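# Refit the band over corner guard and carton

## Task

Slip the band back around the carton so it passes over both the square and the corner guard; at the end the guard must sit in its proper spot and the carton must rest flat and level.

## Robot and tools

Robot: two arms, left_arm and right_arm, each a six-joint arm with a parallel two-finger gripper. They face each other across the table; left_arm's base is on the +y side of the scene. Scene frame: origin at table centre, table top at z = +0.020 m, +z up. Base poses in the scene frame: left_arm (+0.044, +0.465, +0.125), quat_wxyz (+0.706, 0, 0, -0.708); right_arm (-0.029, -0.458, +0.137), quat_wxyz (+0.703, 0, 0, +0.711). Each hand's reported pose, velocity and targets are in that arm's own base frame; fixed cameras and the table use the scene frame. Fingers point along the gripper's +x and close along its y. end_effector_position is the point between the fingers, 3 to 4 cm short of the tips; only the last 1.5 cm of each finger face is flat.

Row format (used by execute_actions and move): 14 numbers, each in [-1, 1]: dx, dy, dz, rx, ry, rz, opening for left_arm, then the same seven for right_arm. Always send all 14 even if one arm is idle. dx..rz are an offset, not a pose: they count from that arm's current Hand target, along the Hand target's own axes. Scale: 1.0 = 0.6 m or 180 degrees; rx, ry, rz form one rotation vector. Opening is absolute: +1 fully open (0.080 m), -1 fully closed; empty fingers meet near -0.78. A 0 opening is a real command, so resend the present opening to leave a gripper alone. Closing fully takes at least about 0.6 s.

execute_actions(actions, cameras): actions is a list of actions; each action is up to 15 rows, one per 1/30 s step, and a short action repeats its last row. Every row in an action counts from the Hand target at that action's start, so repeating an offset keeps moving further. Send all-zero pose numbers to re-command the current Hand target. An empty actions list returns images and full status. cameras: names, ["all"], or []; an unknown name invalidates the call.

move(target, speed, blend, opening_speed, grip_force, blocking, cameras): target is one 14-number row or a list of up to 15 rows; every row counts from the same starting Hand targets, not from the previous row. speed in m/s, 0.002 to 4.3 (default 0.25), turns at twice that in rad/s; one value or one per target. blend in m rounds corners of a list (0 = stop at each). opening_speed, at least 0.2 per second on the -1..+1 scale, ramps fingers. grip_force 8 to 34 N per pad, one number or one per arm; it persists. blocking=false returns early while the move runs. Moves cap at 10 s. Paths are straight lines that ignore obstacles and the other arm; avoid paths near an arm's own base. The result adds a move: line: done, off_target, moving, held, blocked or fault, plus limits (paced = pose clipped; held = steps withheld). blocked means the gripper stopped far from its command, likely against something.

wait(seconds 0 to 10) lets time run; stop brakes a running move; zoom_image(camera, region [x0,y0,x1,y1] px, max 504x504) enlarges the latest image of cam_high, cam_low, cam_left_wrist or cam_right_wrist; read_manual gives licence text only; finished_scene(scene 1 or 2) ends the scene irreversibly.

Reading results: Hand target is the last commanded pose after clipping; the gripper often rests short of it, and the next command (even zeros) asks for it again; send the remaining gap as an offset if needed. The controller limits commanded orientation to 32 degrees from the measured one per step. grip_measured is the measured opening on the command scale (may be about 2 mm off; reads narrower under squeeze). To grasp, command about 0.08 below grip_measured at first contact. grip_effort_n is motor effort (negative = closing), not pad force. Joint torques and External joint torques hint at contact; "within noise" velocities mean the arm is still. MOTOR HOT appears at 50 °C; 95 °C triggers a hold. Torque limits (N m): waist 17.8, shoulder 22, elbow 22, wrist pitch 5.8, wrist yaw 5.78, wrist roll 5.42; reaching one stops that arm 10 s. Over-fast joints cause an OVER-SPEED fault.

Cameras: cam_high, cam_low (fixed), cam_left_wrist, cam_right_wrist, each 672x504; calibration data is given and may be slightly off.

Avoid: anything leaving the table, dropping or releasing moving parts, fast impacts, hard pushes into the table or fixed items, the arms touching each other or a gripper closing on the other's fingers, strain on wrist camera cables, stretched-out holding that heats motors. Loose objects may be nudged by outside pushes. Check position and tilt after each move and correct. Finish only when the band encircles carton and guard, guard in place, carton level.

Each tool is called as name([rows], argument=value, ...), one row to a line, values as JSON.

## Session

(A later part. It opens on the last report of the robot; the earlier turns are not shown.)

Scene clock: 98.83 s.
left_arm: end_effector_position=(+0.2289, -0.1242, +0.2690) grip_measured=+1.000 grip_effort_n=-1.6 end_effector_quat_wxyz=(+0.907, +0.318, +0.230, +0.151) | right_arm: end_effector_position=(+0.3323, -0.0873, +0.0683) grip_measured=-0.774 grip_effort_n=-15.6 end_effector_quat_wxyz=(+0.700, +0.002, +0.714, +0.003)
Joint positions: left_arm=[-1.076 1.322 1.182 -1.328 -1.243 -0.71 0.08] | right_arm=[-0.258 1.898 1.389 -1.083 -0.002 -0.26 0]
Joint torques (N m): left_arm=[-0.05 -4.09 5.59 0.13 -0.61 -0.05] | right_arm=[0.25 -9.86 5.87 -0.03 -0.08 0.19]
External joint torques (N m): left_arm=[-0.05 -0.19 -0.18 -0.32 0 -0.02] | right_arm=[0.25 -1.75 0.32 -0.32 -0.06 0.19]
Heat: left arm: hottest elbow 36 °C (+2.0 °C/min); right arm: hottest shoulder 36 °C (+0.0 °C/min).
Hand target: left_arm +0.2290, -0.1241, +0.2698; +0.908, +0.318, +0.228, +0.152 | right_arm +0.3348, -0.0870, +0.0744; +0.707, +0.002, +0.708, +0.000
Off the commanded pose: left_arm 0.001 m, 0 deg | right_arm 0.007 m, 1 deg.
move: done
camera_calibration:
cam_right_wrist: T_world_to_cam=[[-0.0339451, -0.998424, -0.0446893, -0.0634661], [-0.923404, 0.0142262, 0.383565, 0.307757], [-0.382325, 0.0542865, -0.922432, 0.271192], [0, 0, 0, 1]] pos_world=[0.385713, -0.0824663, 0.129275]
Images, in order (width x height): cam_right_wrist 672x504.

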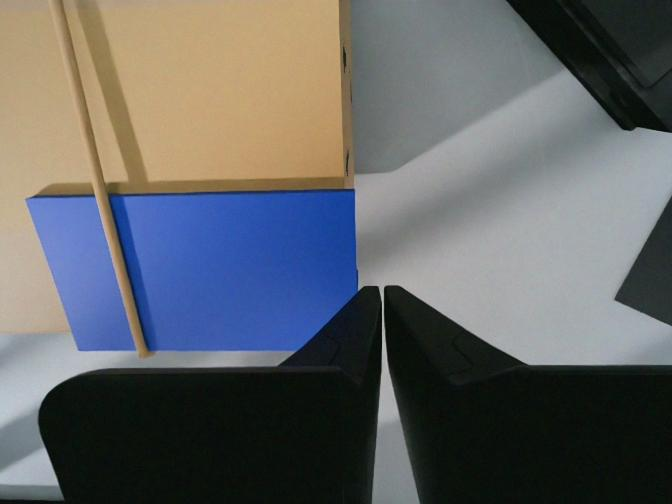

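move([
  [0,0,0,0,0,0,1, -0.0025,0.0,0,0,0,0,-1],
], speed=0.04, cameras=[])

Scene clock: 101.00 s.
left_arm: end_effector_position=(+0.2289, -0.1242, +0.2690) grip_measured=+1.000 grip_effort_n=-1.2 end_effector_quat_wxyz=(+0.907, +0.318, +0.230, +0.151) | right_arm: end_effector_position=(+0.3322, -0.0873, +0.0697) grip_measured=-0.774 grip_effort_n=-15.6 end_effector_quat_wxyz=(+0.700, +0.002, +0.714, +0.003)
Joint positions: left_arm=[-1.076 1.322 1.182 -1.328 -1.243 -0.71 0.08] | right_arm=[-0.258 1.897 1.394 -1.089 -0.002 -0.26 0]
Joint torques (N m): left_arm=[0 -3.96 5.53 0.13 -0.58 -0.05] | right_arm=[0.26 -9.87 5.89 -0.03 -0.07 0.17]
External joint torques (N m): left_arm=[0.02 -0.04 -0.24 -0.32 0.03 -0.02] | right_arm=[0.24 -1.91 0.39 -0.33 -0.06 0.17]
Heat: left arm: hottest elbow 36 °C (+1.0 °C/min); right arm: hottest shoulder 36 °C (+0.0 °C/min).
Hand target: left_arm +0.2290, -0.1241, +0.2698; +0.908, +0.318, +0.228, +0.152 | right_arm +0.3348, -0.0870, +0.0759; +0.706, +0.002, +0.708, +0.000
Off the commanded pose: left_arm 0.001 m, 0 deg | right_arm 0.007 m, 1 deg.
move: done
No camera images: "cameras" was empty.

move([
  [0,0,0,0,0,0,1, 0,0.0035,0,0,0,0,-1],
], speed=0.03, cameras=["cam_right_wrist"])

Scene clock: 101.87 s.
left_arm: end_effector_position=(+0.2289, -0.1242, +0.2690) grip_measured=+1.000 grip_effort_n=-1.2 end_effector_quat_wxyz=(+0.907, +0.318, +0.230, +0.151) | right_arm: end_effector_position=(+0.3327, -0.0857, +0.0703) grip_measured=-0.774 grip_effort_n=-15.1 end_effector_quat_wxyz=(+0.701, +0.002, +0.714, +0.003)
Joint positions: left_arm=[-1.076 1.322 1.182 -1.328 -1.243 -0.71 0.08] | right_arm=[-0.253 1.895 1.394 -1.089 -0.002 -0.254 0]
Joint torques (N m): left_arm=[0.07 -4.02 5.55 0.14 -0.57 -0.02] | right_arm=[0.34 -9.91 5.67 0 -0.08 0.14]
External joint torques (N m): left_arm=[0.08 -0.11 -0.26 -0.32 0.04 0.01] | right_arm=[0.32 -2.06 0.23 -0.29 -0.05 0.14]
Heat: left arm: hottest elbow 36 °C (+1.0 °C/min); right arm: hottest shoulder 36 °C (+0.0 °C/min).
Hand target: left_arm +0.2290, -0.1241, +0.2698; +0.908, +0.318, +0.228, +0.152 | right_arm +0.3348, -0.0849, +0.0760; +0.707, +0.002, +0.708, +0.000
Off the commanded pose: left_arm 0.001 m, 0 deg | right_arm 0.006 m, 1 deg.
move: done
camera_calibration:
cam_right_wrist: T_world_to_cam=[[-0.034599, -0.998418, -0.0443311, -0.0615558], [-0.923839, 0.0150317, 0.382485, 0.307675], [-0.381214, 0.0541884, -0.922897, 0.272819], [0, 0, 0, 1]] pos_world=[0.386115, -0.0808669, 0.131374]
Images, in order (width x height): cam_right_wrist 672x504.

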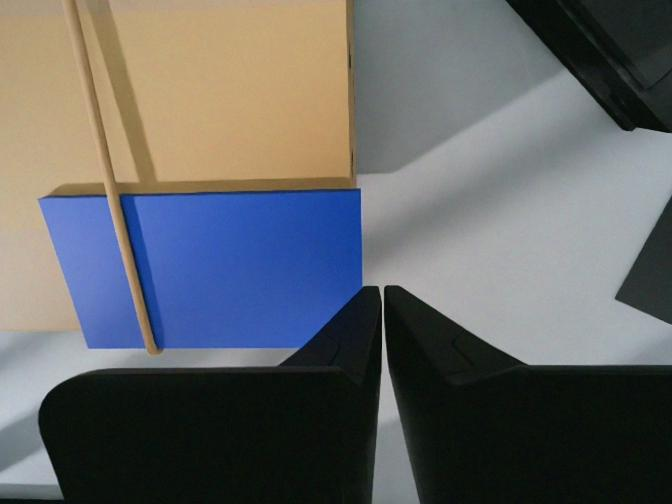

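move([
  [0,0,0,0,0,0,1, 0.001,0.0033,0,0,0,0,-1],
], speed=0.03, cameras=["cam_right_wrist"])

Scene clock: 102.70 s.
left_arm: end_effector_position=(+0.2289, -0.1242, +0.2690) grip_measured=+1.000 grip_effort_n=-0.7 end_effector_quat_wxyz=(+0.907, +0.318, +0.230, +0.151) | right_arm: end_effector_position=(+0.3329, -0.0852, +0.0706) grip_measured=-0.774 grip_effort_n=-14.7 end_effector_quat_wxyz=(+0.701, +0.002, +0.714, +0.001)
Joint positions: left_arm=[-1.076 1.322 1.182 -1.328 -1.243 -0.71 0.08] | right_arm=[-0.25 1.895 1.394 -1.089 0.001 -0.248 0]
Joint torques (N m): left_arm=[0.05 -3.99 5.28 0.12 -0.59 -0.04] | right_arm=[0.57 -9.85 5.27 0.17 -0.18 0.15]
External joint torques (N m): left_arm=[0.07 -0.06 -0.51 -0.33 0.02 -0.01] | right_arm=[0.57 -1.82 -0.26 -0.13 -0.16 0.15]
Heat: left arm: hottest elbow 36 °C (+1.0 °C/min); right arm: hottest shoulder 36 °C (+0.0 °C/min).
Hand target: left_arm +0.2290, -0.1241, +0.2698; +0.908, +0.318, +0.228, +0.152 | right_arm +0.3348, -0.0829, +0.0753; +0.707, +0.002, +0.708, +0.000
Off the commanded pose: left_arm 0.001 m, 0 deg | right_arm 0.006 m, 1 deg.
move: done
camera_calibration:
cam_right_wrist: T_world_to_cam=[[-0.0375998, -0.998435, -0.041388, -0.0602797], [-0.923789, 0.0189358, 0.382432, 0.307981], [-0.38105, 0.0526131, -0.923056, 0.272848], [0, 0, 0, 1]] pos_world=[0.386212, -0.0803726, 0.131578]
Images, in order (width x height): cam_right_wrist 672x504.

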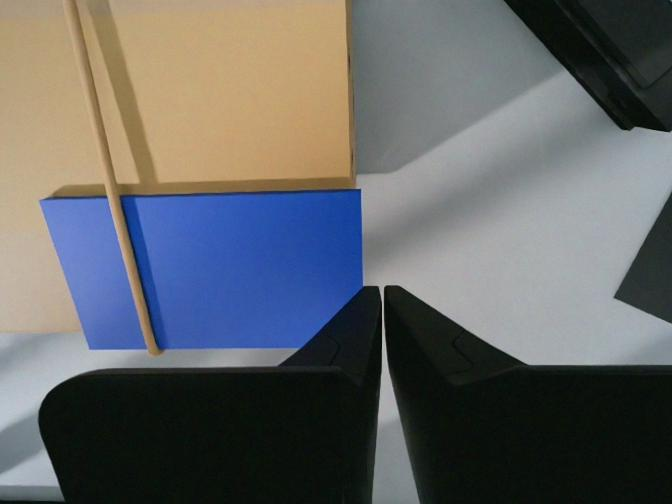

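move([
  [0,0,0,0,0,0,1, 0.001,0.004,0,0,0,0,-1],
], speed=0.03, cameras=["cam_right_wrist"])

Scene clock: 103.50 s.
left_arm: end_effector_position=(+0.2289, -0.1242, +0.2690) grip_measured=+1.000 grip_effort_n=-1.6 end_effector_quat_wxyz=(+0.907, +0.318, +0.230, +0.151) | right_arm: end_effector_position=(+0.3334, -0.0847, +0.0712) grip_measured=-0.775 grip_effort_n=-13.3 end_effector_quat_wxyz=(+0.701, +0.001, +0.713, -0.002)
Joint positions: left_arm=[-1.076 1.322 1.182 -1.328 -1.243 -0.71 0.08] | right_arm=[-0.246 1.893 1.394 -1.087 0.005 -0.242 0]
Joint torques (N m): left_arm=[0.17 -3.89 5.43 0.15 -0.6 -0.05] | right_arm=[0.83 -9.86 4.81 0.21 -0.33 0.17]
External joint torques (N m): left_arm=[0.16 0.05 -0.34 -0.3 0.02 -0.01] | right_arm=[0.87 -1.84 -0.76 -0.1 -0.31 0.17]
Heat: left arm: hottest elbow 36 °C (+1.0 °C/min); right arm: hottest shoulder 37 °C (+1.0 °C/min).
Hand target: left_arm +0.2290, -0.1241, +0.2698; +0.908, +0.318, +0.228, +0.152 | right_arm +0.3349, -0.0805, +0.0748; +0.707, +0.002, +0.708, +0.000
Off the commanded pose: left_arm 0.001 m, 0 deg | right_arm 0.006 m, 1 deg.
move: done
camera_calibration:
cam_right_wrist: T_world_to_cam=[[-0.0400812, -0.998544, -0.0361152, -0.0592909], [-0.924546, 0.0233544, 0.380353, 0.309082], [-0.378956, 0.0486352, -0.924136, 0.27267], [0, 0, 0, 1]] pos_world=[0.386714, -0.0796843, 0.132282]
Images, in order (width x height): cam_right_wrist 672x504.

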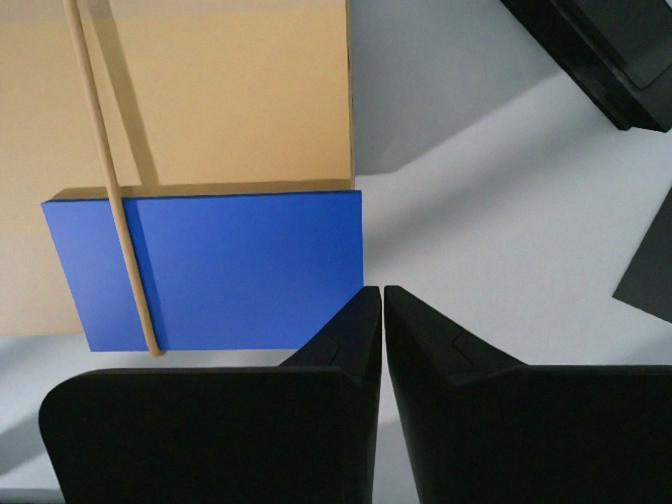

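move([
  [0,0,0,0,0,0,1, 0.004,0.003,0,0,0,0,-1],
], speed=0.03, cameras=["cam_right_wrist"])

Scene clock: 104.30 s.
left_arm: end_effector_position=(+0.2289, -0.1242, +0.2690) grip_measured=+1.000 grip_effort_n=-1.2 end_effector_quat_wxyz=(+0.907, +0.318, +0.230, +0.151) | right_arm: end_effector_position=(+0.3348, -0.0843, +0.0711) grip_measured=-0.775 grip_effort_n=-12.8 end_effector_quat_wxyz=(+0.704, +0.000, +0.710, -0.004)
Joint positions: left_arm=[-1.076 1.322 1.182 -1.328 -1.243 -0.71 0.08] | right_arm=[-0.243 1.891 1.391 -1.079 0.008 -0.237 0]
Joint torques (N m): left_arm=[0.05 -4.03 5.39 0.16 -0.57 -0.06] | right_arm=[0.94 -9.56 4.19 0.36 -0.41 0.18]
External joint torques (N m): left_arm=[0.09 -0.12 -0.41 -0.29 0.05 -0.03] | right_arm=[0.91 -1.61 -1.36 0.02 -0.39 0.18]
Heat: left arm: hottest elbow 36 °C (+1.0 °C/min); right arm: hottest shoulder 37 °C (+1.0 °C/min).
Hand target: left_arm +0.2290, -0.1241, +0.2698; +0.908, +0.318, +0.228, +0.152 | right_arm +0.3349, -0.0788, +0.0723; +0.707, +0.002, +0.708, +0.000
Off the commanded pose: left_arm 0.001 m, 0 deg | right_arm 0.006 m, 1 deg.
move: done
camera_calibration:
cam_right_wrist: T_world_to_cam=[[-0.0417003, -0.998621, -0.031883, -0.0586938], [-0.927073, 0.0267742, 0.373925, 0.311904], [-0.372556, 0.0451506, -0.926911, 0.270882], [0, 0, 0, 1]] pos_world=[0.387629, -0.0791944, 0.132584]
Images, in order (width x height): cam_right_wrist 672x504.

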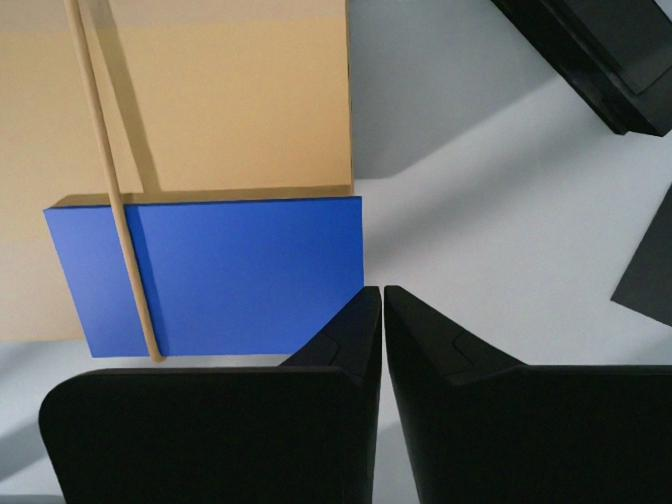

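move([
  [0,0,0,0,0,0,1, 0.004,0.003,0,0,0,0,-1],
], speed=0.03, cameras=["cam_right_wrist"])

Scene clock: 105.17 s.
left_arm: end_effector_position=(+0.2289, -0.1242, +0.2690) grip_measured=+1.000 grip_effort_n=-1.6 end_effector_quat_wxyz=(+0.907, +0.318, +0.230, +0.151) | right_arm: end_effector_position=(+0.3353, -0.0832, +0.0702) grip_measured=-0.775 grip_effort_n=-12.3 end_effector_quat_wxyz=(+0.705, -0.001, +0.709, -0.006)
Joint positions: left_arm=[-1.076 1.322 1.182 -1.328 -1.243 -0.71 0.08] | right_arm=[-0.238 1.889 1.384 -1.069 0.011 -0.231 0]
Joint torques (N m): left_arm=[-0.1 -3.98 5.34 0.14 -0.58 -0.03] | right_arm=[1.07 -9.21 4 0.32 -0.5 0.16]
External joint torques (N m): left_arm=[-0.12 -0.04 -0.47 -0.32 0.03 0] | right_arm=[1.07 -1.2 -1.54 0.01 -0.49 0.16]
Heat: left arm: hottest elbow 36 °C (+1.0 °C/min); right arm: hottest shoulder 37 °C (+1.0 °C/min).
Hand target: left_arm +0.2290, -0.1241, +0.2698; +0.908, +0.318, +0.228, +0.152 | right_arm +0.3348, -0.0769, +0.0700; +0.707, +0.002, +0.708, +0.000
Off the commanded pose: left_arm 0.001 m, 0 deg | right_arm 0.006 m, 1 deg.
move: done
camera_calibration:
cam_right_wrist: T_world_to_cam=[[-0.0419406, -0.998732, -0.0278433, -0.0577632], [-0.928729, 0.0286957, 0.369646, 0.313772], [-0.368378, 0.0413621, -0.928755, 0.268617], [0, 0, 0, 1]] pos_world=[0.387939, -0.0778044, 0.131887]
Images, in order (width x height): cam_right_wrist 672x504.

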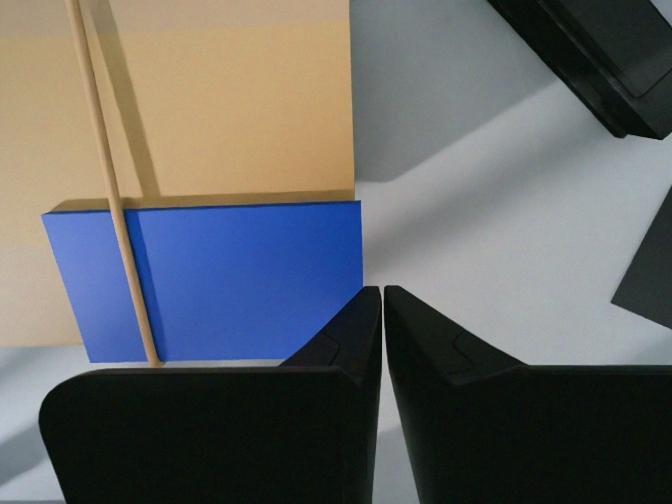

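move([
  [0,0,0,0,0,0,1, -0.001,0.0035,0,0,0,0,-1],
], speed=0.03, cameras=["cam_right_wrist"])

Scene clock: 106.07 s.
left_arm: end_effector_position=(+0.2289, -0.1242, +0.2690) grip_measured=+1.000 grip_effort_n=-1.2 end_effector_quat_wxyz=(+0.907, +0.318, +0.230, +0.151) | right_arm: end_effector_position=(+0.3357, -0.0810, +0.0700) grip_measured=-0.775 grip_effort_n=-12.3 end_effector_quat_wxyz=(+0.705, -0.001, +0.709, -0.006)
Joint positions: left_arm=[-1.076 1.322 1.182 -1.328 -1.243 -0.71 0.08] | right_arm=[-0.232 1.889 1.383 -1.068 0.01 -0.226 0]
Joint torques (N m): left_arm=[0.04 -3.82 5.45 0.12 -0.57 -0.05] | right_arm=[0.81 -9.41 4.01 0.19 -0.49 0.2]
External joint torques (N m): left_arm=[0.04 0.11 -0.33 -0.32 0.05 -0.02] | right_arm=[0.77 -1.48 -1.53 -0.14 -0.47 0.21]
Heat: left arm: hottest elbow 36 °C (+1.0 °C/min); right arm: hottest shoulder 37 °C (+1.0 °C/min).
Hand target: left_arm +0.2290, -0.1241, +0.2698; +0.908, +0.318, +0.228, +0.152 | right_arm +0.3348, -0.0748, +0.0705; +0.707, +0.002, +0.708, +0.000
Off the commanded pose: left_arm 0.001 m, 0 deg | right_arm 0.006 m, 1 deg.
move: done
camera_calibration:
cam_right_wrist: T_world_to_cam=[[-0.0416027, -0.998724, -0.0286175, -0.0555859], [-0.928701, 0.0280906, 0.369764, 0.313989], [-0.368488, 0.0419602, -0.928685, 0.268528], [0, 0, 0, 1]] pos_world=[0.388239, -0.0756027, 0.131686]
Images, in order (width x height): cam_right_wrist 672x504.

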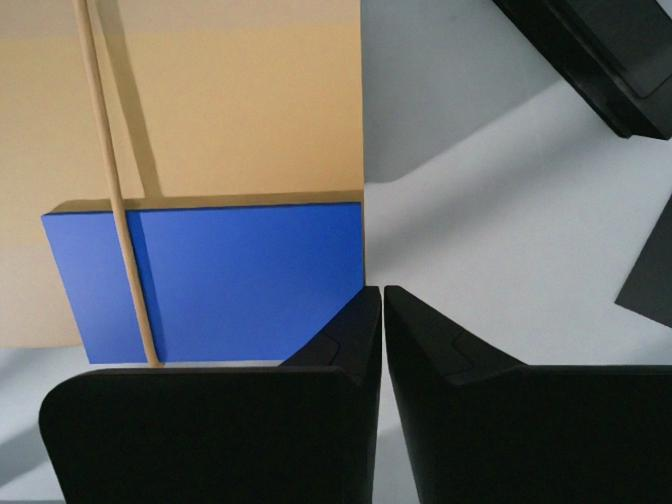

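move([
  [0,0,0,0,0,0,1, 0,-0.03,0,0,0,0,-1],
  [0,0,0,0,0,0,1, -0.10,-0.03,0,0,0,0,-1],
  [0,0,0,0,0,0,1, -0.125,0.125,-0.15,0,-0.3305,0,0.5],
], speed=0.15, cameras=["cam_right_wrist","cam_left_wrist"])

Scene clock: 112.50 s.
left_arm: end_effector_position=(+0.2289, -0.1242, +0.2690) grip_measured=+1.000 grip_effort_n=-1.2 end_effector_quat_wxyz=(+0.907, +0.318, +0.230, +0.151) | right_arm: end_effector_position=(+0.2460, -0.0002, +0.1476) grip_measured=+0.495 grip_effort_n=19.3 end_effector_quat_wxyz=(+0.964, -0.001, +0.264, +0.000)
Joint positions: left_arm=[-1.076 1.322 1.182 -1.328 -1.243 -0.71 0.08] | right_arm=[-0.001 0.626 0.389 -0.298 0 -0.002 0.057]
Joint torques (N m): left_arm=[0.24 -4.09 5.43 0.15 -0.6 -0.04] | right_arm=[0.25 -1.42 5.56 1.4 0.04 0.2]
External joint torques (N m): left_arm=[0.24 -0.22 -0.33 -0.31 0.01 -0.01] | right_arm=[0.26 -0.63 -1.52 -0.25 0.03 0.19]
Heat: left arm: hottest elbow 37 °C (+2.0 °C/min); right arm: hottest shoulder 37 °C (+1.0 °C/min).
Hand target: left_arm +0.2290, -0.1241, +0.2698; +0.908, +0.318, +0.228, +0.152 | right_arm +0.2451, +0.0001, +0.1459; +0.965, +0.002, +0.264, -0.001
Off the commanded pose: left_arm 0.001 m, 0 deg | right_arm 0.002 m, 0 deg.
move: done
camera_calibration:
cam_left_wrist: T_world_to_cam=[[0.165052, -0.74798, -0.642871, 0.0558152], [-0.763393, 0.315826, -0.563458, 0.39438], [0.624491, 0.583763, -0.518875, 0.150514], [0, 0, 0, 1]] pos_world=[0.19786, -0.170671, 0.336197]
cam_right_wrist: T_world_to_cam=[[0.0149148, -0.99875, -0.0477137, 0.0125325], [-0.788879, 0.0175664, -0.614298, 0.310676], [0.614368, 0.0468024, -0.78763, 0.041566], [0, 0, 0, 1]] pos_world=[0.219362, 0.00511394, 0.224184]
Images, in order (width x height): cam_left_wrist 672x504, cam_right_wrist 672x504.

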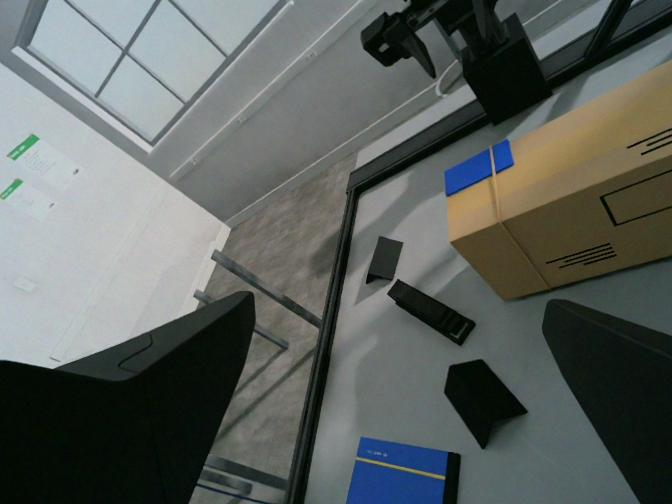

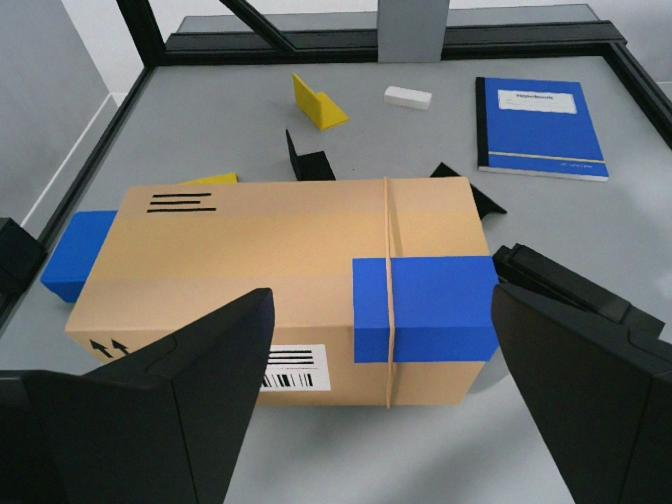

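zoom_image(camera="cam_right_wrist", region=[330, 160, 530, 420])

zoom_image(camera="cam_left_wrist", region=[420, 110, 600, 310])

Scaled by 1.938 from the camera's 672x504 image, which has a finer 960x720 frame.

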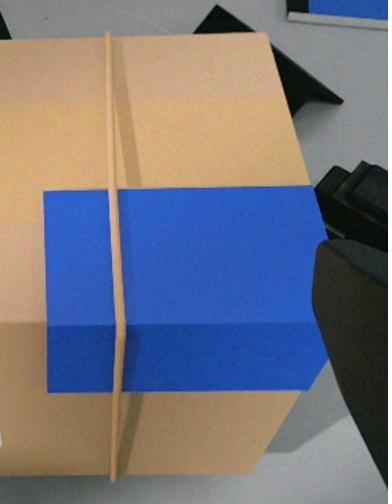

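Scaled by 2.520 from the camera's 672x504 image, which has a finer 960x720 frame.

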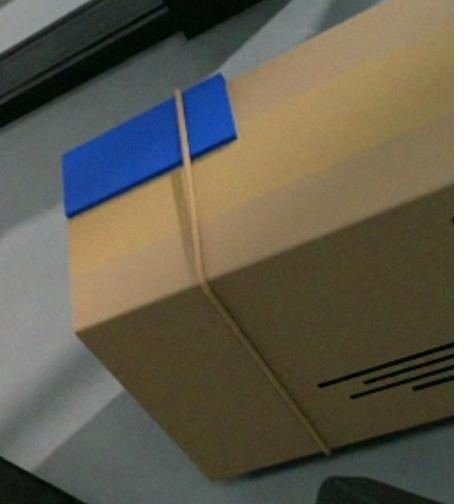

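move([
  [0,0,0,0,0,0,1, 0.1373,-0.028,0.0347,0,0.3305,0,-0.38],
], speed=0.15, cameras=["cam_right_wrist"])

Scene clock: 117.03 s.
left_arm: end_effector_position=(+0.2289, -0.1242, +0.2690) grip_measured=+1.000 grip_effort_n=-1.6 end_effector_quat_wxyz=(+0.907, +0.318, +0.230, +0.151) | right_arm: end_effector_position=(+0.3247, -0.0157, +0.1231) grip_measured=-0.376 grip_effort_n=-15.6 end_effector_quat_wxyz=(+0.708, +0.004, +0.706, +0.000)
Joint positions: left_arm=[-1.076 1.322 1.182 -1.328 -1.243 -0.71 0.08] | right_arm=[-0.051 1.773 1.45 -1.245 -0.005 -0.045 0.018]
Joint torques (N m): left_arm=[0.17 -4.06 5.47 0.16 -0.61 -0.07] | right_arm=[-0.12 -6.4 6.13 0 0.02 -0.16]
External joint torques (N m): left_arm=[0.17 -0.17 -0.32 -0.3 0 -0.04] | right_arm=[-0.16 0.91 0.4 -0.33 0.03 -0.16]
Heat: left arm: hottest elbow 37 °C (+2.0 °C/min); right arm: hottest shoulder 36 °C (+0.0 °C/min).
Hand target: left_arm +0.2290, -0.1241, +0.2698; +0.908, +0.318, +0.228, +0.152 | right_arm +0.3266, -0.0168, +0.1219; +0.707, +0.002, +0.708, +0.000
Off the commanded pose: left_arm 0.001 m, 0 deg | right_arm 0.003 m, 0 deg.
move: done
camera_calibration:
cam_right_wrist: T_world_to_cam=[[-0.0405654, -0.998248, -0.0430635, 0.0121124], [-0.931732, 0.0222259, 0.362467, 0.284134], [-0.360875, 0.0548272, -0.931001, 0.309059], [0, 0, 0, 1]] pos_world=[0.37676, -0.0111688, 0.185267]
Images, in order (width x height): cam_right_wrist 672x504.

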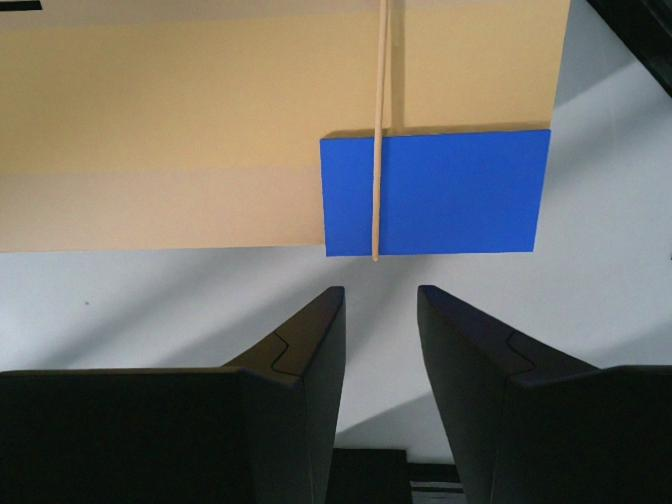

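move([
  [0,0,0,0,0,0,1, 0.078,-0.0037,0.001,0,0,0,-0.38],
  [0,0,0,0,0,0,1, 0.0905,-0.0037,0.001,0,0,0,-0.38],
], speed=0.06, cameras=["cam_right_wrist"])

move([
  [0,0,0,0,0,0,1, 0.007,0.0,0,0,0,0,-0.38],
], speed=0.03, cameras=[])

Scene clock: 118.97 s.
left_arm: end_effector_position=(+0.2289, -0.1242, +0.2690) grip_measured=+1.000 grip_effort_n=-1.6 end_effector_quat_wxyz=(+0.907, +0.318, +0.230, +0.151) | right_arm: end_effector_position=(+0.3290, -0.0180, +0.0725) grip_measured=-0.376 grip_effort_n=-15.6 end_effector_quat_wxyz=(+0.712, +0.004, +0.702, -0.001)
Joint positions: left_arm=[-1.076 1.322 1.182 -1.328 -1.243 -0.71 0.08] | right_arm=[-0.057 1.816 1.299 -1.041 -0.005 -0.051 0.018]
Joint torques (N m): left_arm=[0.1 -4.11 5.45 0.13 -0.64 -0.04] | right_arm=[-0.13 -6.52 4.35 0.31 0.02 -0.17]
External joint torques (N m): left_arm=[0.08 -0.2 -0.33 -0.32 -0.03 -0.01] | right_arm=[-0.17 0.93 -1.19 -0.04 0.03 -0.17]
Heat: left arm: hottest elbow 37 °C (+2.0 °C/min); right arm: hottest shoulder 36 °C (+0.0 °C/min).
Hand target: left_arm +0.2290, -0.1241, +0.2698; +0.908, +0.318, +0.228, +0.152 | right_arm +0.3272, -0.0188, +0.0675; +0.707, +0.002, +0.708, +0.000
Off the commanded pose: left_arm 0.001 m, 0 deg | right_arm 0.005 m, 1 deg.
move: done
camera_calibration:
cam_right_wrist: T_world_to_cam=[[-0.0401325, -0.998271, -0.0429423, 0.00773132], [-0.935401, 0.0224253, 0.352878, 0.308474], [-0.351305, 0.0543301, -0.934683, 0.26082], [0, 0, 0, 1]] pos_world=[0.380485, -0.0133701, 0.135263]
Images, in order (width x height): cam_right_wrist 672x504.

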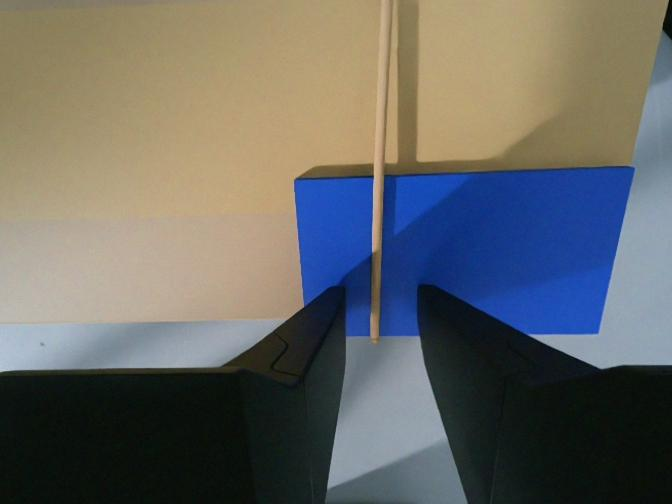

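Scene clock: 119.67 s.
left_arm: end_effector_position=(+0.2289, -0.1242, +0.2690) grip_measured=+1.000 grip_effort_n=-1.6 end_effector_quat_wxyz=(+0.907, +0.318, +0.230, +0.151) | right_arm: end_effector_position=(+0.3290, -0.0180, +0.0708) grip_measured=-0.376 grip_effort_n=-15.1 end_effector_quat_wxyz=(+0.713, +0.003, +0.702, -0.001)
Joint positions: left_arm=[-1.076 1.322 1.182 -1.328 -1.243 -0.71 0.08] | right_arm=[-0.057 1.816 1.292 -1.031 -0.005 -0.051 0.018]
Joint torques (N m): left_arm=[0.12 -3.96 5.48 0.15 -0.58 -0.04] | right_arm=[-0.11 -6.17 3.92 0.69 0 -0.17]
External joint torques (N m): left_arm=[0.13 -0.07 -0.29 -0.3 0.03 -0.01] | right_arm=[-0.1 1.3 -1.66 0.32 0.01 -0.17]
Heat: left arm: hottest elbow 37 °C (+2.0 °C/min); right arm: hottest shoulder 36 °C (+0.0 °C/min).
Hand target: left_arm +0.2290, -0.1241, +0.2698; +0.908, +0.318, +0.228, +0.152 | right_arm +0.3271, -0.0188, +0.0633; +0.707, +0.002, +0.708, +0.000
Off the commanded pose: left_arm 0.001 m, 0 deg | right_arm 0.008 m, 1 deg.
move: done
No camera images: "cameras" was empty.

move([
  [0,0,0,0,0,0,1, 0.0,0.0,0,0,0,0,-1],
], speed=0.03, opening_speed=0.6, cameras=[])

move([
  [0,0,0,0,0,0,1, -0.0227,0.0,0,0,0,0,-1],
  [0,0,0,0,0,0,1, -0.0227,0.0,-0.0447,0,0,0,-1],
  [0,0,0,0,0,0,1, -0.0547,0.0,-0.0732,0,0,0,-1],
  [0,0,0,0,0,0,1, -0.0547,-0.0115,-0.0732,0,0,0,-1],
], speed=0.06, cameras=["cam_left_wrist","cam_right_wrist"])

Scene clock: 121.07 s.
left_arm: end_effector_position=(+0.2289, -0.1242, +0.2690) grip_measured=+1.000 grip_effort_n=-1.6 end_effector_quat_wxyz=(+0.907, +0.318, +0.230, +0.151) | right_arm: end_effector_position=(+0.3301, -0.0180, +0.0709) grip_measured=-0.771 grip_effort_n=-29.5 end_effector_quat_wxyz=(+0.714, +0.004, +0.700, +0.000)
Joint positions: left_arm=[-1.076 1.322 1.182 -1.328 -1.243 -0.71 0.08] | right_arm=[-0.057 1.816 1.292 -1.027 -0.006 -0.051 0]
Joint torques (N m): left_arm=[0.12 -4.1 5.41 0.14 -0.63 -0.03] | right_arm=[-0.11 -6.17 3.88 0.43 0.06 -0.17]
External joint torques (N m): left_arm=[0.11 -0.22 -0.35 -0.31 -0.02 0] | right_arm=[-0.11 1.24 -1.77 0.01 0.08 -0.17]
Heat: left arm: hottest elbow 37 °C (+2.0 °C/min); right arm: hottest shoulder 36 °C (+0.0 °C/min).
Hand target: left_arm +0.2290, -0.1241, +0.2698; +0.908, +0.318, +0.228, +0.152 | right_arm +0.3271, -0.0189, +0.0633; +0.707, +0.002, +0.708, +0.000
Off the commanded pose: left_arm 0.001 m, 0 deg | right_arm 0.008 m, 1 deg.
move: done
No camera images: "cameras" was empty.

Scene clock: 123.97 s.
left_arm: end_effector_position=(+0.2289, -0.1242, +0.2690) grip_measured=+1.000 grip_effort_n=-1.2 end_effector_quat_wxyz=(+0.907, +0.318, +0.230, +0.151) | right_arm: end_effector_position=(+0.2909, -0.0250, +0.0959) grip_measured=-0.772 grip_effort_n=-27.7 end_effector_quat_wxyz=(+0.713, +0.003, +0.701, +0.000)
Joint positions: left_arm=[-1.076 1.322 1.182 -1.328 -1.243 -0.71 0.08] | right_arm=[-0.088 1.654 1.204 -1.105 -0.005 -0.084 0]
Joint torques (N m): left_arm=[0.08 -3.9 5.36 0.15 -0.58 -0.03] | right_arm=[-0.28 -8.19 3.76 -0.94 0.03 -0.18]
External joint torques (N m): left_arm=[0.08 -0.01 -0.45 -0.3 0.04 0] | right_arm=[-0.27 -1.91 -1.92 -1.33 0.03 -0.18]
Heat: left arm: hottest elbow 37 °C (+1.0 °C/min); right arm: hottest shoulder 37 °C (+1.0 °C/min).
Hand target: left_arm +0.2290, -0.1241, +0.2698; +0.908, +0.318, +0.228, +0.152 | right_arm +0.2832, -0.0257, +0.0962; +0.707, +0.002, +0.708, +0.000
Off the commanded pose: left_arm 0.001 m, 0 deg | right_arm 0.008 m, 1 deg.
move: done
camera_calibration:
cam_left_wrist: T_world_to_cam=[[0.165052, -0.74798, -0.642871, 0.0558152], [-0.763393, 0.315826, -0.563458, 0.39438], [0.624491, 0.583763, -0.518875, 0.150514], [0, 0, 0, 1]] pos_world=[0.19786, -0.170671, 0.336197]
cam_right_wrist: T_world_to_cam=[[-0.0385111, -0.998343, -0.0427546, -0.000271824], [-0.93644, 0.0211261, 0.35019, 0.265275], [-0.348707, 0.0535233, -0.935702, 0.268964], [0, 0, 0, 1]] pos_world=[0.342193, -0.0202714, 0.158762]
Images, in order (width x height): cam_left_wrist 672x504, cam_right_wrist 672x504.

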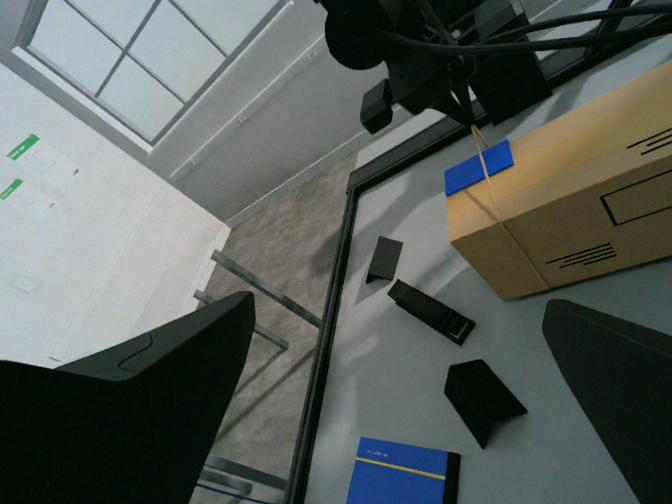

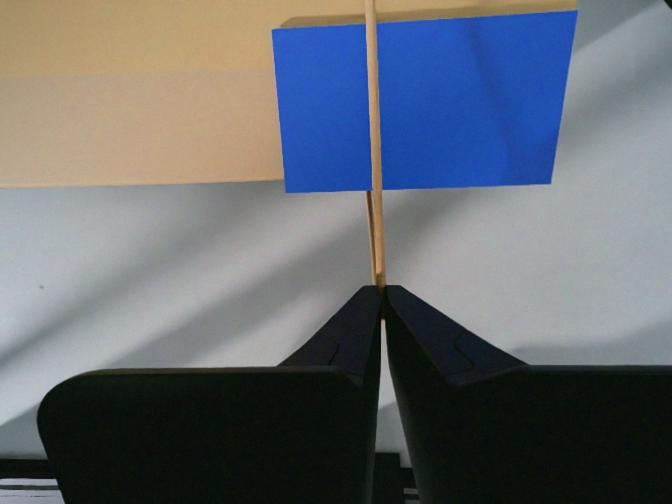

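execute_actions(actions=[], cameras=["cam_right_wrist"])

Scene clock: 124.60 s.
left_arm: end_effector_position=(+0.2289, -0.1242, +0.2690) grip_measured=+1.000 grip_effort_n=-1.6 end_effector_quat_wxyz=(+0.907, +0.318, +0.230, +0.151) | right_arm: end_effector_position=(+0.2909, -0.0250, +0.0959) grip_measured=-0.772 grip_effort_n=-27.7 end_effector_quat_wxyz=(+0.713, +0.003, +0.701, +0.000)
Joint positions: left_arm=[-1.076 1.322 1.182 -1.328 -1.243 -0.71 0.08] | right_arm=[-0.088 1.654 1.204 -1.105 -0.005 -0.084 0]
Joint velocities: within noise
Joint torques (N m): left_arm=[0.12 -3.89 5.37 0.12 -0.6 -0.02] | right_arm=[-0.23 -8.18 3.75 -0.94 0.02 -0.18]
External joint torques (N m): left_arm=[0.11 0.1 -0.45 -0.33 0.01 0.01] | right_arm=[-0.24 -1.86 -1.95 -1.32 0.04 -0.18]
Motor temperatures (°C): left_arm=[25 31 37 29 30 33] | right_arm=[27 37 35 35 28 30]
Heat: left arm: hottest elbow 37 °C (+1.0 °C/min); right arm: hottest shoulder 37 °C (+1.0 °C/min).
Hand target: left_arm +0.2290, -0.1241, +0.2698; +0.908, +0.318, +0.228, +0.152 | right_arm +0.2832, -0.0257, +0.0962; +0.707, +0.002, +0.708, +0.000
Tool commands: left_gripper/opening=+1.0 right_gripper/opening=-1.0
Off the commanded pose: left_arm 0.001 m, 0 deg | right_arm 0.008 m, 1 deg.
camera_calibration:
cam_right_wrist: T_world_to_cam=[[-0.0385111, -0.998343, -0.0427546, -0.000271824], [-0.93644, 0.0211261, 0.35019, 0.265275], [-0.348707, 0.0535233, -0.935702, 0.268964], [0, 0, 0, 1]] pos_world=[0.342193, -0.0202714, 0.158762]
Images, in order (width x height): cam_right_wrist 672x504.

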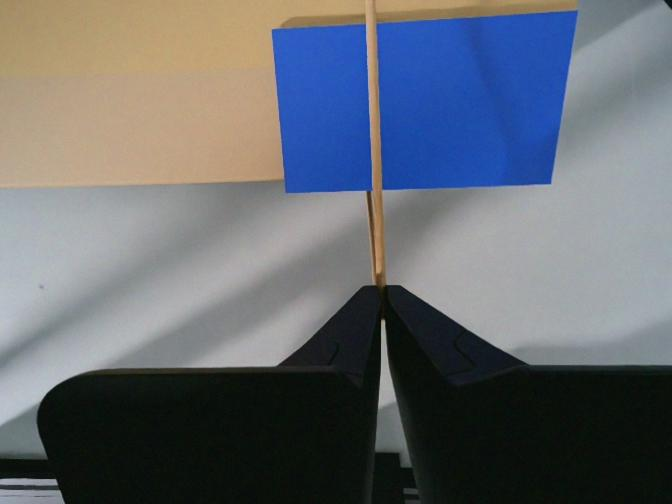

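move([
  [0,0,0,0,0,0,1, 0,0,0.0411,0,0,0,-1],
  [0,0,0,0,0,0,1, 0.046,0,0.0405,0,0,0,-1],
  [0,0,0,0,0,0,1, 0.050,0,0.0395,0,0,0,-1],
], speed=0.06, cameras=["cam_right_wrist"])

Scene clock: 126.80 s.
left_arm: end_effector_position=(+0.2289, -0.1242, +0.2690) grip_measured=+1.000 grip_effort_n=-0.7 end_effector_quat_wxyz=(+0.907, +0.318, +0.230, +0.151) | right_arm: end_effector_position=(+0.3133, -0.0261, +0.0728) grip_measured=-0.772 grip_effort_n=-27.7 end_effector_quat_wxyz=(+0.718, +0.002, +0.696, +0.000)
Joint positions: left_arm=[-1.076 1.322 1.182 -1.328 -1.243 -0.71 0.08] | right_arm=[-0.086 1.746 1.214 -1.008 -0.005 -0.084 0]
Joint torques (N m): left_arm=[-0.12 -4.12 5.45 0.17 -0.59 -0.04] | right_arm=[0.11 -6.21 3.59 -0.33 0.03 0.03]
External joint torques (N m): left_arm=[-0.14 -0.2 -0.34 -0.28 0.03 -0.01] | right_arm=[0.11 0.68 -1.93 -0.71 0.04 0.03]
Heat: left arm: hottest elbow 37 °C (+1.0 °C/min); right arm: hottest shoulder 37 °C (+1.0 °C/min).
Hand target: left_arm +0.2290, -0.1241, +0.2698; +0.908, +0.318, +0.228, +0.152 | right_arm +0.3070, -0.0256, +0.0662; +0.707, +0.002, +0.708, +0.000
Off the commanded pose: left_arm 0.001 m, 0 deg | right_arm 0.009 m, 2 deg.
move: off_target (right_arm)
camera_calibration:
cam_right_wrist: T_world_to_cam=[[-0.0351704, -0.998501, -0.0419347, -0.0026362], [-0.941592, 0.0190455, 0.336218, 0.296823], [-0.334915, 0.0513103, -0.94085, 0.251225], [0, 0, 0, 1]] pos_world=[0.363533, -0.0211758, 0.136458]
Images, in order (width x height): cam_right_wrist 672x504.

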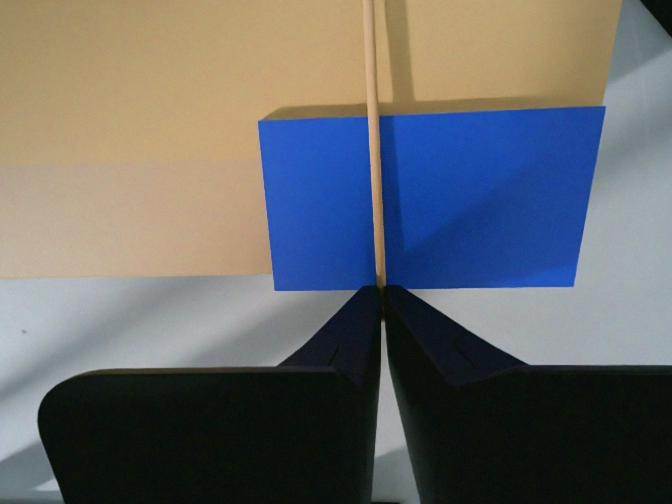

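move(target=[0,0,0,0,0,0,1, 0,0,0,0,0,0,-0.7], opening_speed=0.4, cameras=["cam_right_wrist"])

move(target=[0,0,0,0,0,0,1, -0.05,0,0,0,0,0,-0.7], speed=0.06, cameras=["cam_right_wrist"])

Scene clock: 127.43 s.
left_arm: end_effector_position=(+0.2289, -0.1242, +0.2690) grip_measured=+1.000 grip_effort_n=-1.2 end_effector_quat_wxyz=(+0.907, +0.318, +0.230, +0.151) | right_arm: end_effector_position=(+0.3090, -0.0259, +0.0704) grip_measured=-0.704 grip_effort_n=19.3 end_effector_quat_wxyz=(+0.712, +0.002, +0.702, +0.001)
Joint positions: left_arm=[-1.076 1.322 1.182 -1.328 -1.243 -0.71 0.08] | right_arm=[-0.086 1.747 1.206 -1.016 -0.005 -0.084 0.003]
Joint torques (N m): left_arm=[-0.2 -3.9 5.33 0.16 -0.58 -0.05] | right_arm=[0.03 -6.27 4.5 0.16 0.01 0.03]
External joint torques (N m): left_arm=[-0.2 -0.03 -0.42 -0.28 0.03 -0.02] | right_arm=[0.07 0.69 -1.08 -0.2 0.02 0.03]
Heat: left arm: hottest elbow 37 °C (+1.0 °C/min); right arm: hottest shoulder 37 °C (+1.0 °C/min).
Hand target: left_arm +0.2290, -0.1241, +0.2698; +0.908, +0.318, +0.228, +0.152 | right_arm +0.3069, -0.0256, +0.0662; +0.706, +0.002, +0.708, +0.000
Off the commanded pose: left_arm 0.001 m, 0 deg | right_arm 0.005 m, 1 deg.
move: done
camera_calibration:
cam_right_wrist: T_world_to_cam=[[-0.0358607, -0.998471, -0.0420731, -0.00241611], [-0.935541, 0.0187377, 0.35272, 0.290712], [-0.351393, 0.0520099, -0.934782, 0.25215], [0, 0, 0, 1]] pos_world=[0.36049, -0.020974, 0.133064]
Images, in order (width x height): cam_right_wrist 672x504.

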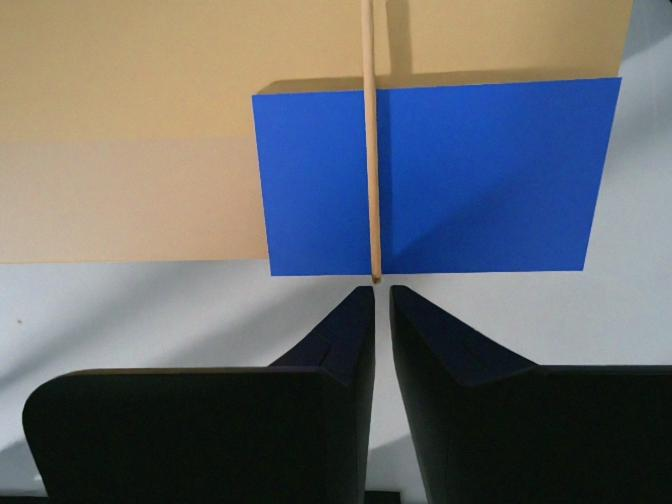

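Scene clock: 128.40 s.
left_arm: end_effector_position=(+0.2289, -0.1242, +0.2690) grip_measured=+1.000 grip_effort_n=-1.6 end_effector_quat_wxyz=(+0.907, +0.318, +0.230, +0.151) | right_arm: end_effector_position=(+0.3051, -0.0255, +0.0915) grip_measured=-0.704 grip_effort_n=19.3 end_effector_quat_wxyz=(+0.701, +0.003, +0.713, +0.002)
Joint positions: left_arm=[-1.076 1.322 1.182 -1.328 -1.243 -0.71 0.08] | right_arm=[-0.086 1.736 1.28 -1.131 -0.005 -0.084 0.003]
Joint torques (N m): left_arm=[-0.06 -4.11 5.46 0.17 -0.59 -0.06] | right_arm=[0.1 -8.15 5.88 -0.01 0 0.02]
External joint torques (N m): left_arm=[-0.05 -0.21 -0.29 -0.27 0.02 -0.03] | right_arm=[0.07 -1.27 0.27 -0.33 0.02 0.03]
Heat: left arm: hottest elbow 37 °C (+1.0 °C/min); right arm: hottest shoulder 37 °C (+1.0 °C/min).
Hand target: left_arm +0.2290, -0.1241, +0.2698; +0.908, +0.318, +0.228, +0.152 | right_arm +0.3070, -0.0258, +0.0962; +0.707, +0.002, +0.708, +0.000
Off the commanded pose: left_arm 0.001 m, 0 deg | right_arm 0.005 m, 1 deg.
move: done
camera_calibration:
cam_right_wrist: T_world_to_cam=[[-0.0371779, -0.99836, -0.0435421, -0.000864278], [-0.924543, 0.0178271, 0.38066, 0.273534], [-0.37926, 0.0544087, -0.923689, 0.278054], [0, 0, 0, 1]] pos_world=[0.358317, -0.0208677, 0.152674]
Images, in order (width x height): cam_right_wrist 672x504.

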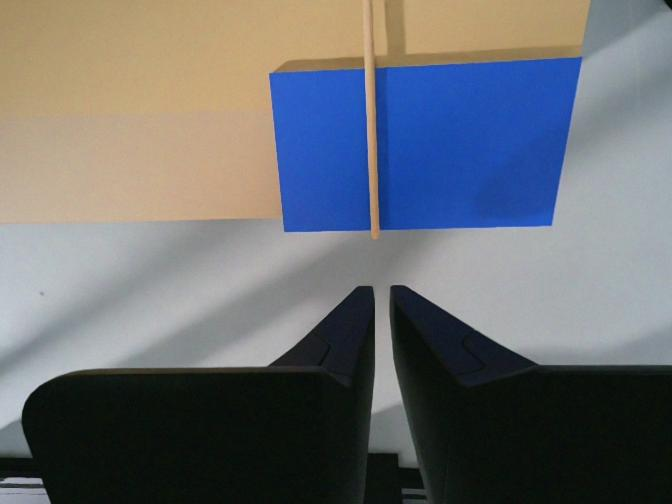

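move([
  [0,0,0,0,0,0,1, -0.08,0,0,0,0,0,-0.7],
  [0,0,0,0,0,0,1, -0.09,0.043,-0.11,0,-0.3305,0,0.6],
], speed=0.2, blend=0.02, cameras=["all"])

Scene clock: 132.77 s.
left_arm: end_effector_position=(+0.2289, -0.1242, +0.2690) grip_measured=+1.000 grip_effort_n=-1.2 end_effector_quat_wxyz=(+0.907, +0.318, +0.230, +0.151) | right_arm: end_effector_position=(+0.2419, -0.0002, +0.1521) grip_measured=+0.596 grip_effort_n=19.3 end_effector_quat_wxyz=(+0.964, -0.001, +0.264, +0.000)
Joint positions: left_arm=[-1.076 1.322 1.182 -1.328 -1.243 -0.71 0.08] | right_arm=[-0.002 0.601 0.403 -0.338 -0.001 -0.003 0.062]
Joint torques (N m): left_arm=[-0.12 -4.03 5.39 0.14 -0.6 -0.02] | right_arm=[0.25 -1.28 5.56 1.4 0.04 0.2]
External joint torques (N m): left_arm=[-0.12 -0.14 -0.38 -0.31 0.01 0.01] | right_arm=[0.26 -0.64 -1.47 -0.24 0.04 0.19]
Heat: left arm: hottest elbow 37 °C (+1.0 °C/min); right arm: hottest shoulder 36 °C (+1.0 °C/min).
Hand target: left_arm +0.2290, -0.1241, +0.2698; +0.908, +0.318, +0.228, +0.152 | right_arm +0.2411, +0.0001, +0.1504; +0.965, +0.002, +0.264, -0.001
Off the commanded pose: left_arm 0.001 m, 0 deg | right_arm 0.002 m, 0 deg.
move: done
camera_calibration:
cam_left_wrist: T_world_to_cam=[[0.165052, -0.74798, -0.642871, 0.0558152], [-0.763393, 0.315826, -0.563458, 0.39438], [0.624491, 0.583763, -0.518875, 0.150514], [0, 0, 0, 1]] pos_world=[0.19786, -0.170671, 0.336197]
cam_right_wrist: T_world_to_cam=[[0.0154936, -0.998744, -0.0476411, 0.0125682], [-0.788922, 0.0170621, -0.614257, 0.310211], [0.614299, 0.0471021, -0.787667, 0.0476553], [0, 0, 0, 1]] pos_world=[0.215263, 0.00501491, 0.228684]

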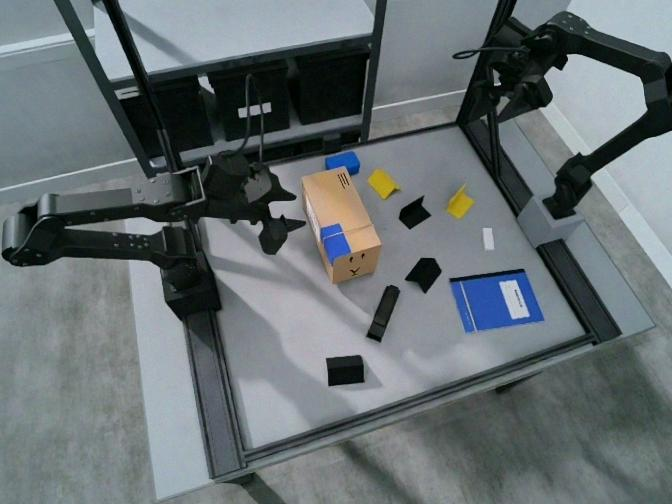

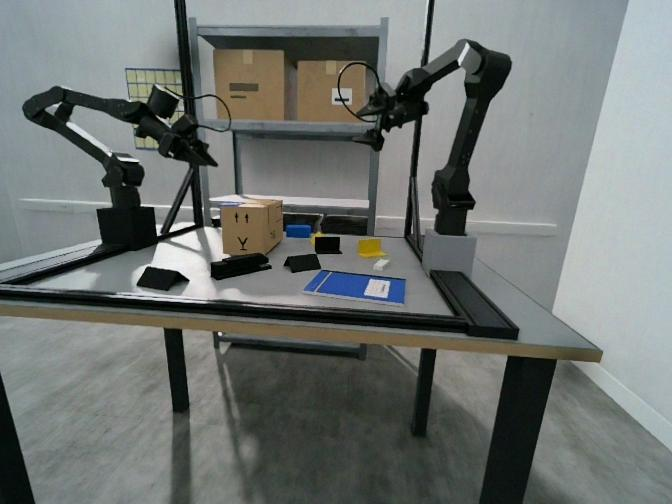

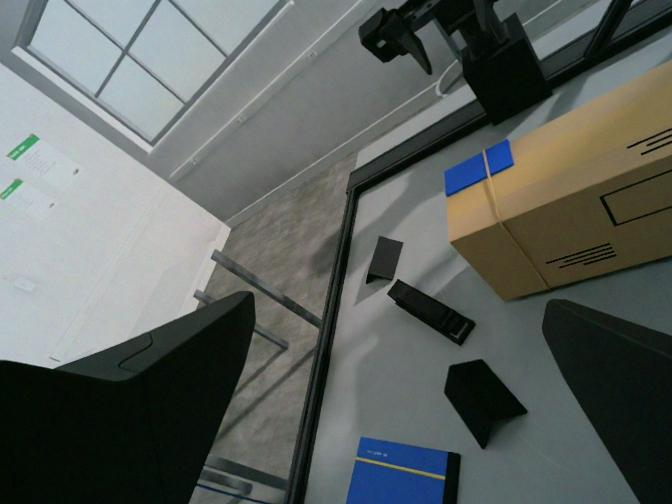

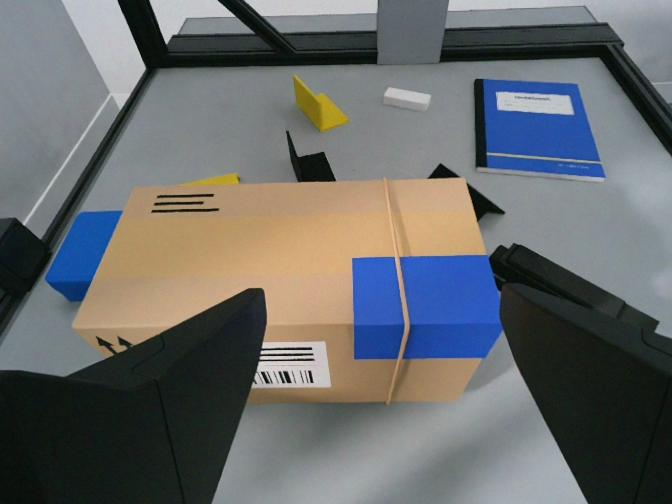

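zoom_image(camera="cam_right_wrist", region=[330, 160, 530, 310])

zoom_image(camera="cam_right_wrist", region=[330, 280, 530, 430])

zoom_image(camera="cam_left_wrist", region=[420, 120, 620, 310])

Scaled by 2.520 from the camera's 672x504 image, which has a finer 960x720 frame.

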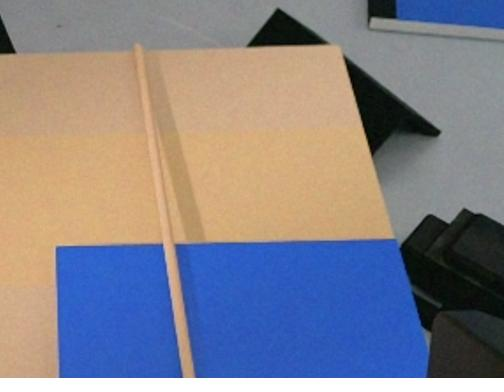

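Scaled by 2.520 from the camera's 672x504 image, which has a finer 960x720 frame.

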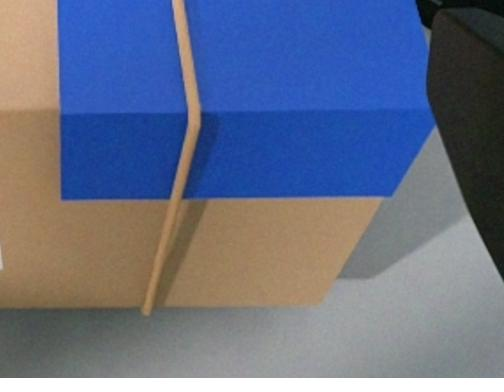

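Scaled by 2.520 from the camera's 672x504 image, which has a finer 960x720 frame.

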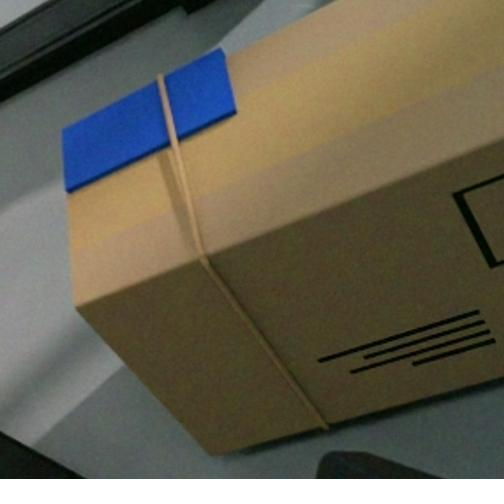

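move(target=[0,0,0,0,0,0,1, 0.1462,-0.0413,0.0275,0,0.3305,0,-0.38], speed=0.2, cameras=["cam_right_wrist"])

Scene clock: 137.93 s.
left_arm: end_effector_position=(+0.2289, -0.1242, +0.2690) grip_measured=+1.000 grip_effort_n=-1.2 end_effector_quat_wxyz=(+0.907, +0.318, +0.230, +0.151) | right_arm: end_effector_position=(+0.3230, -0.0238, +0.1211) grip_measured=-0.376 grip_effort_n=-15.6 end_effector_quat_wxyz=(+0.708, +0.004, +0.706, +0.000)
Joint positions: left_arm=[-1.076 1.322 1.182 -1.328 -1.243 -0.71 0.08] | right_arm=[-0.076 1.77 1.438 -1.236 -0.005 -0.07 0.018]
Joint torques (N m): left_arm=[-0.03 -3.99 5.45 0.15 -0.57 -0.02] | right_arm=[-0.11 -6.44 6.14 0.01 0.02 -0.17]
External joint torques (N m): left_arm=[-0.04 -0.07 -0.31 -0.29 0.04 0.02] | right_arm=[-0.11 0.94 0.33 -0.35 0.03 -0.17]
Heat: left arm: hottest elbow 37 °C (+1.0 °C/min); right arm: hottest shoulder 36 °C (+1.0 °C/min).
Hand target: left_arm +0.2290, -0.1241, +0.2698; +0.908, +0.318, +0.228, +0.152 | right_arm +0.3249, -0.0249, +0.1199; +0.707, +0.002, +0.708, +0.000
Off the commanded pose: left_arm 0.001 m, 0 deg | right_arm 0.002 m, 0 deg.
move: done
camera_calibration:
cam_right_wrist: T_world_to_cam=[[-0.0405588, -0.998248, -0.0430705, 0.0038744], [-0.931766, 0.0222224, 0.362379, 0.283577], [-0.360788, 0.0548293, -0.931035, 0.307037], [0, 0, 0, 1]] pos_world=[0.37516, -0.0192688, 0.183267]
Images, in order (width x height): cam_right_wrist 672x504.

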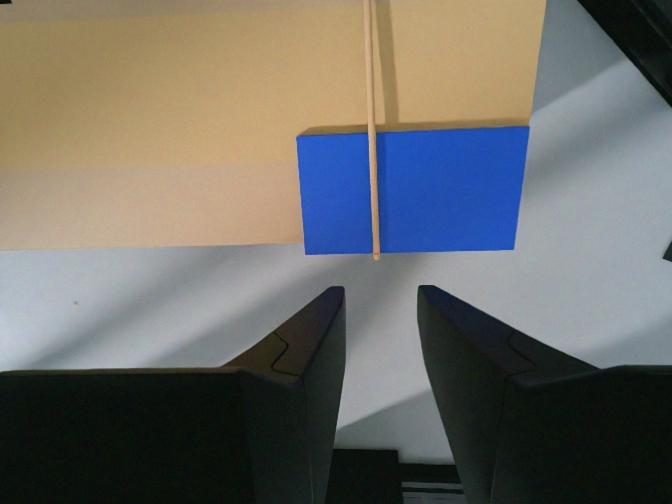

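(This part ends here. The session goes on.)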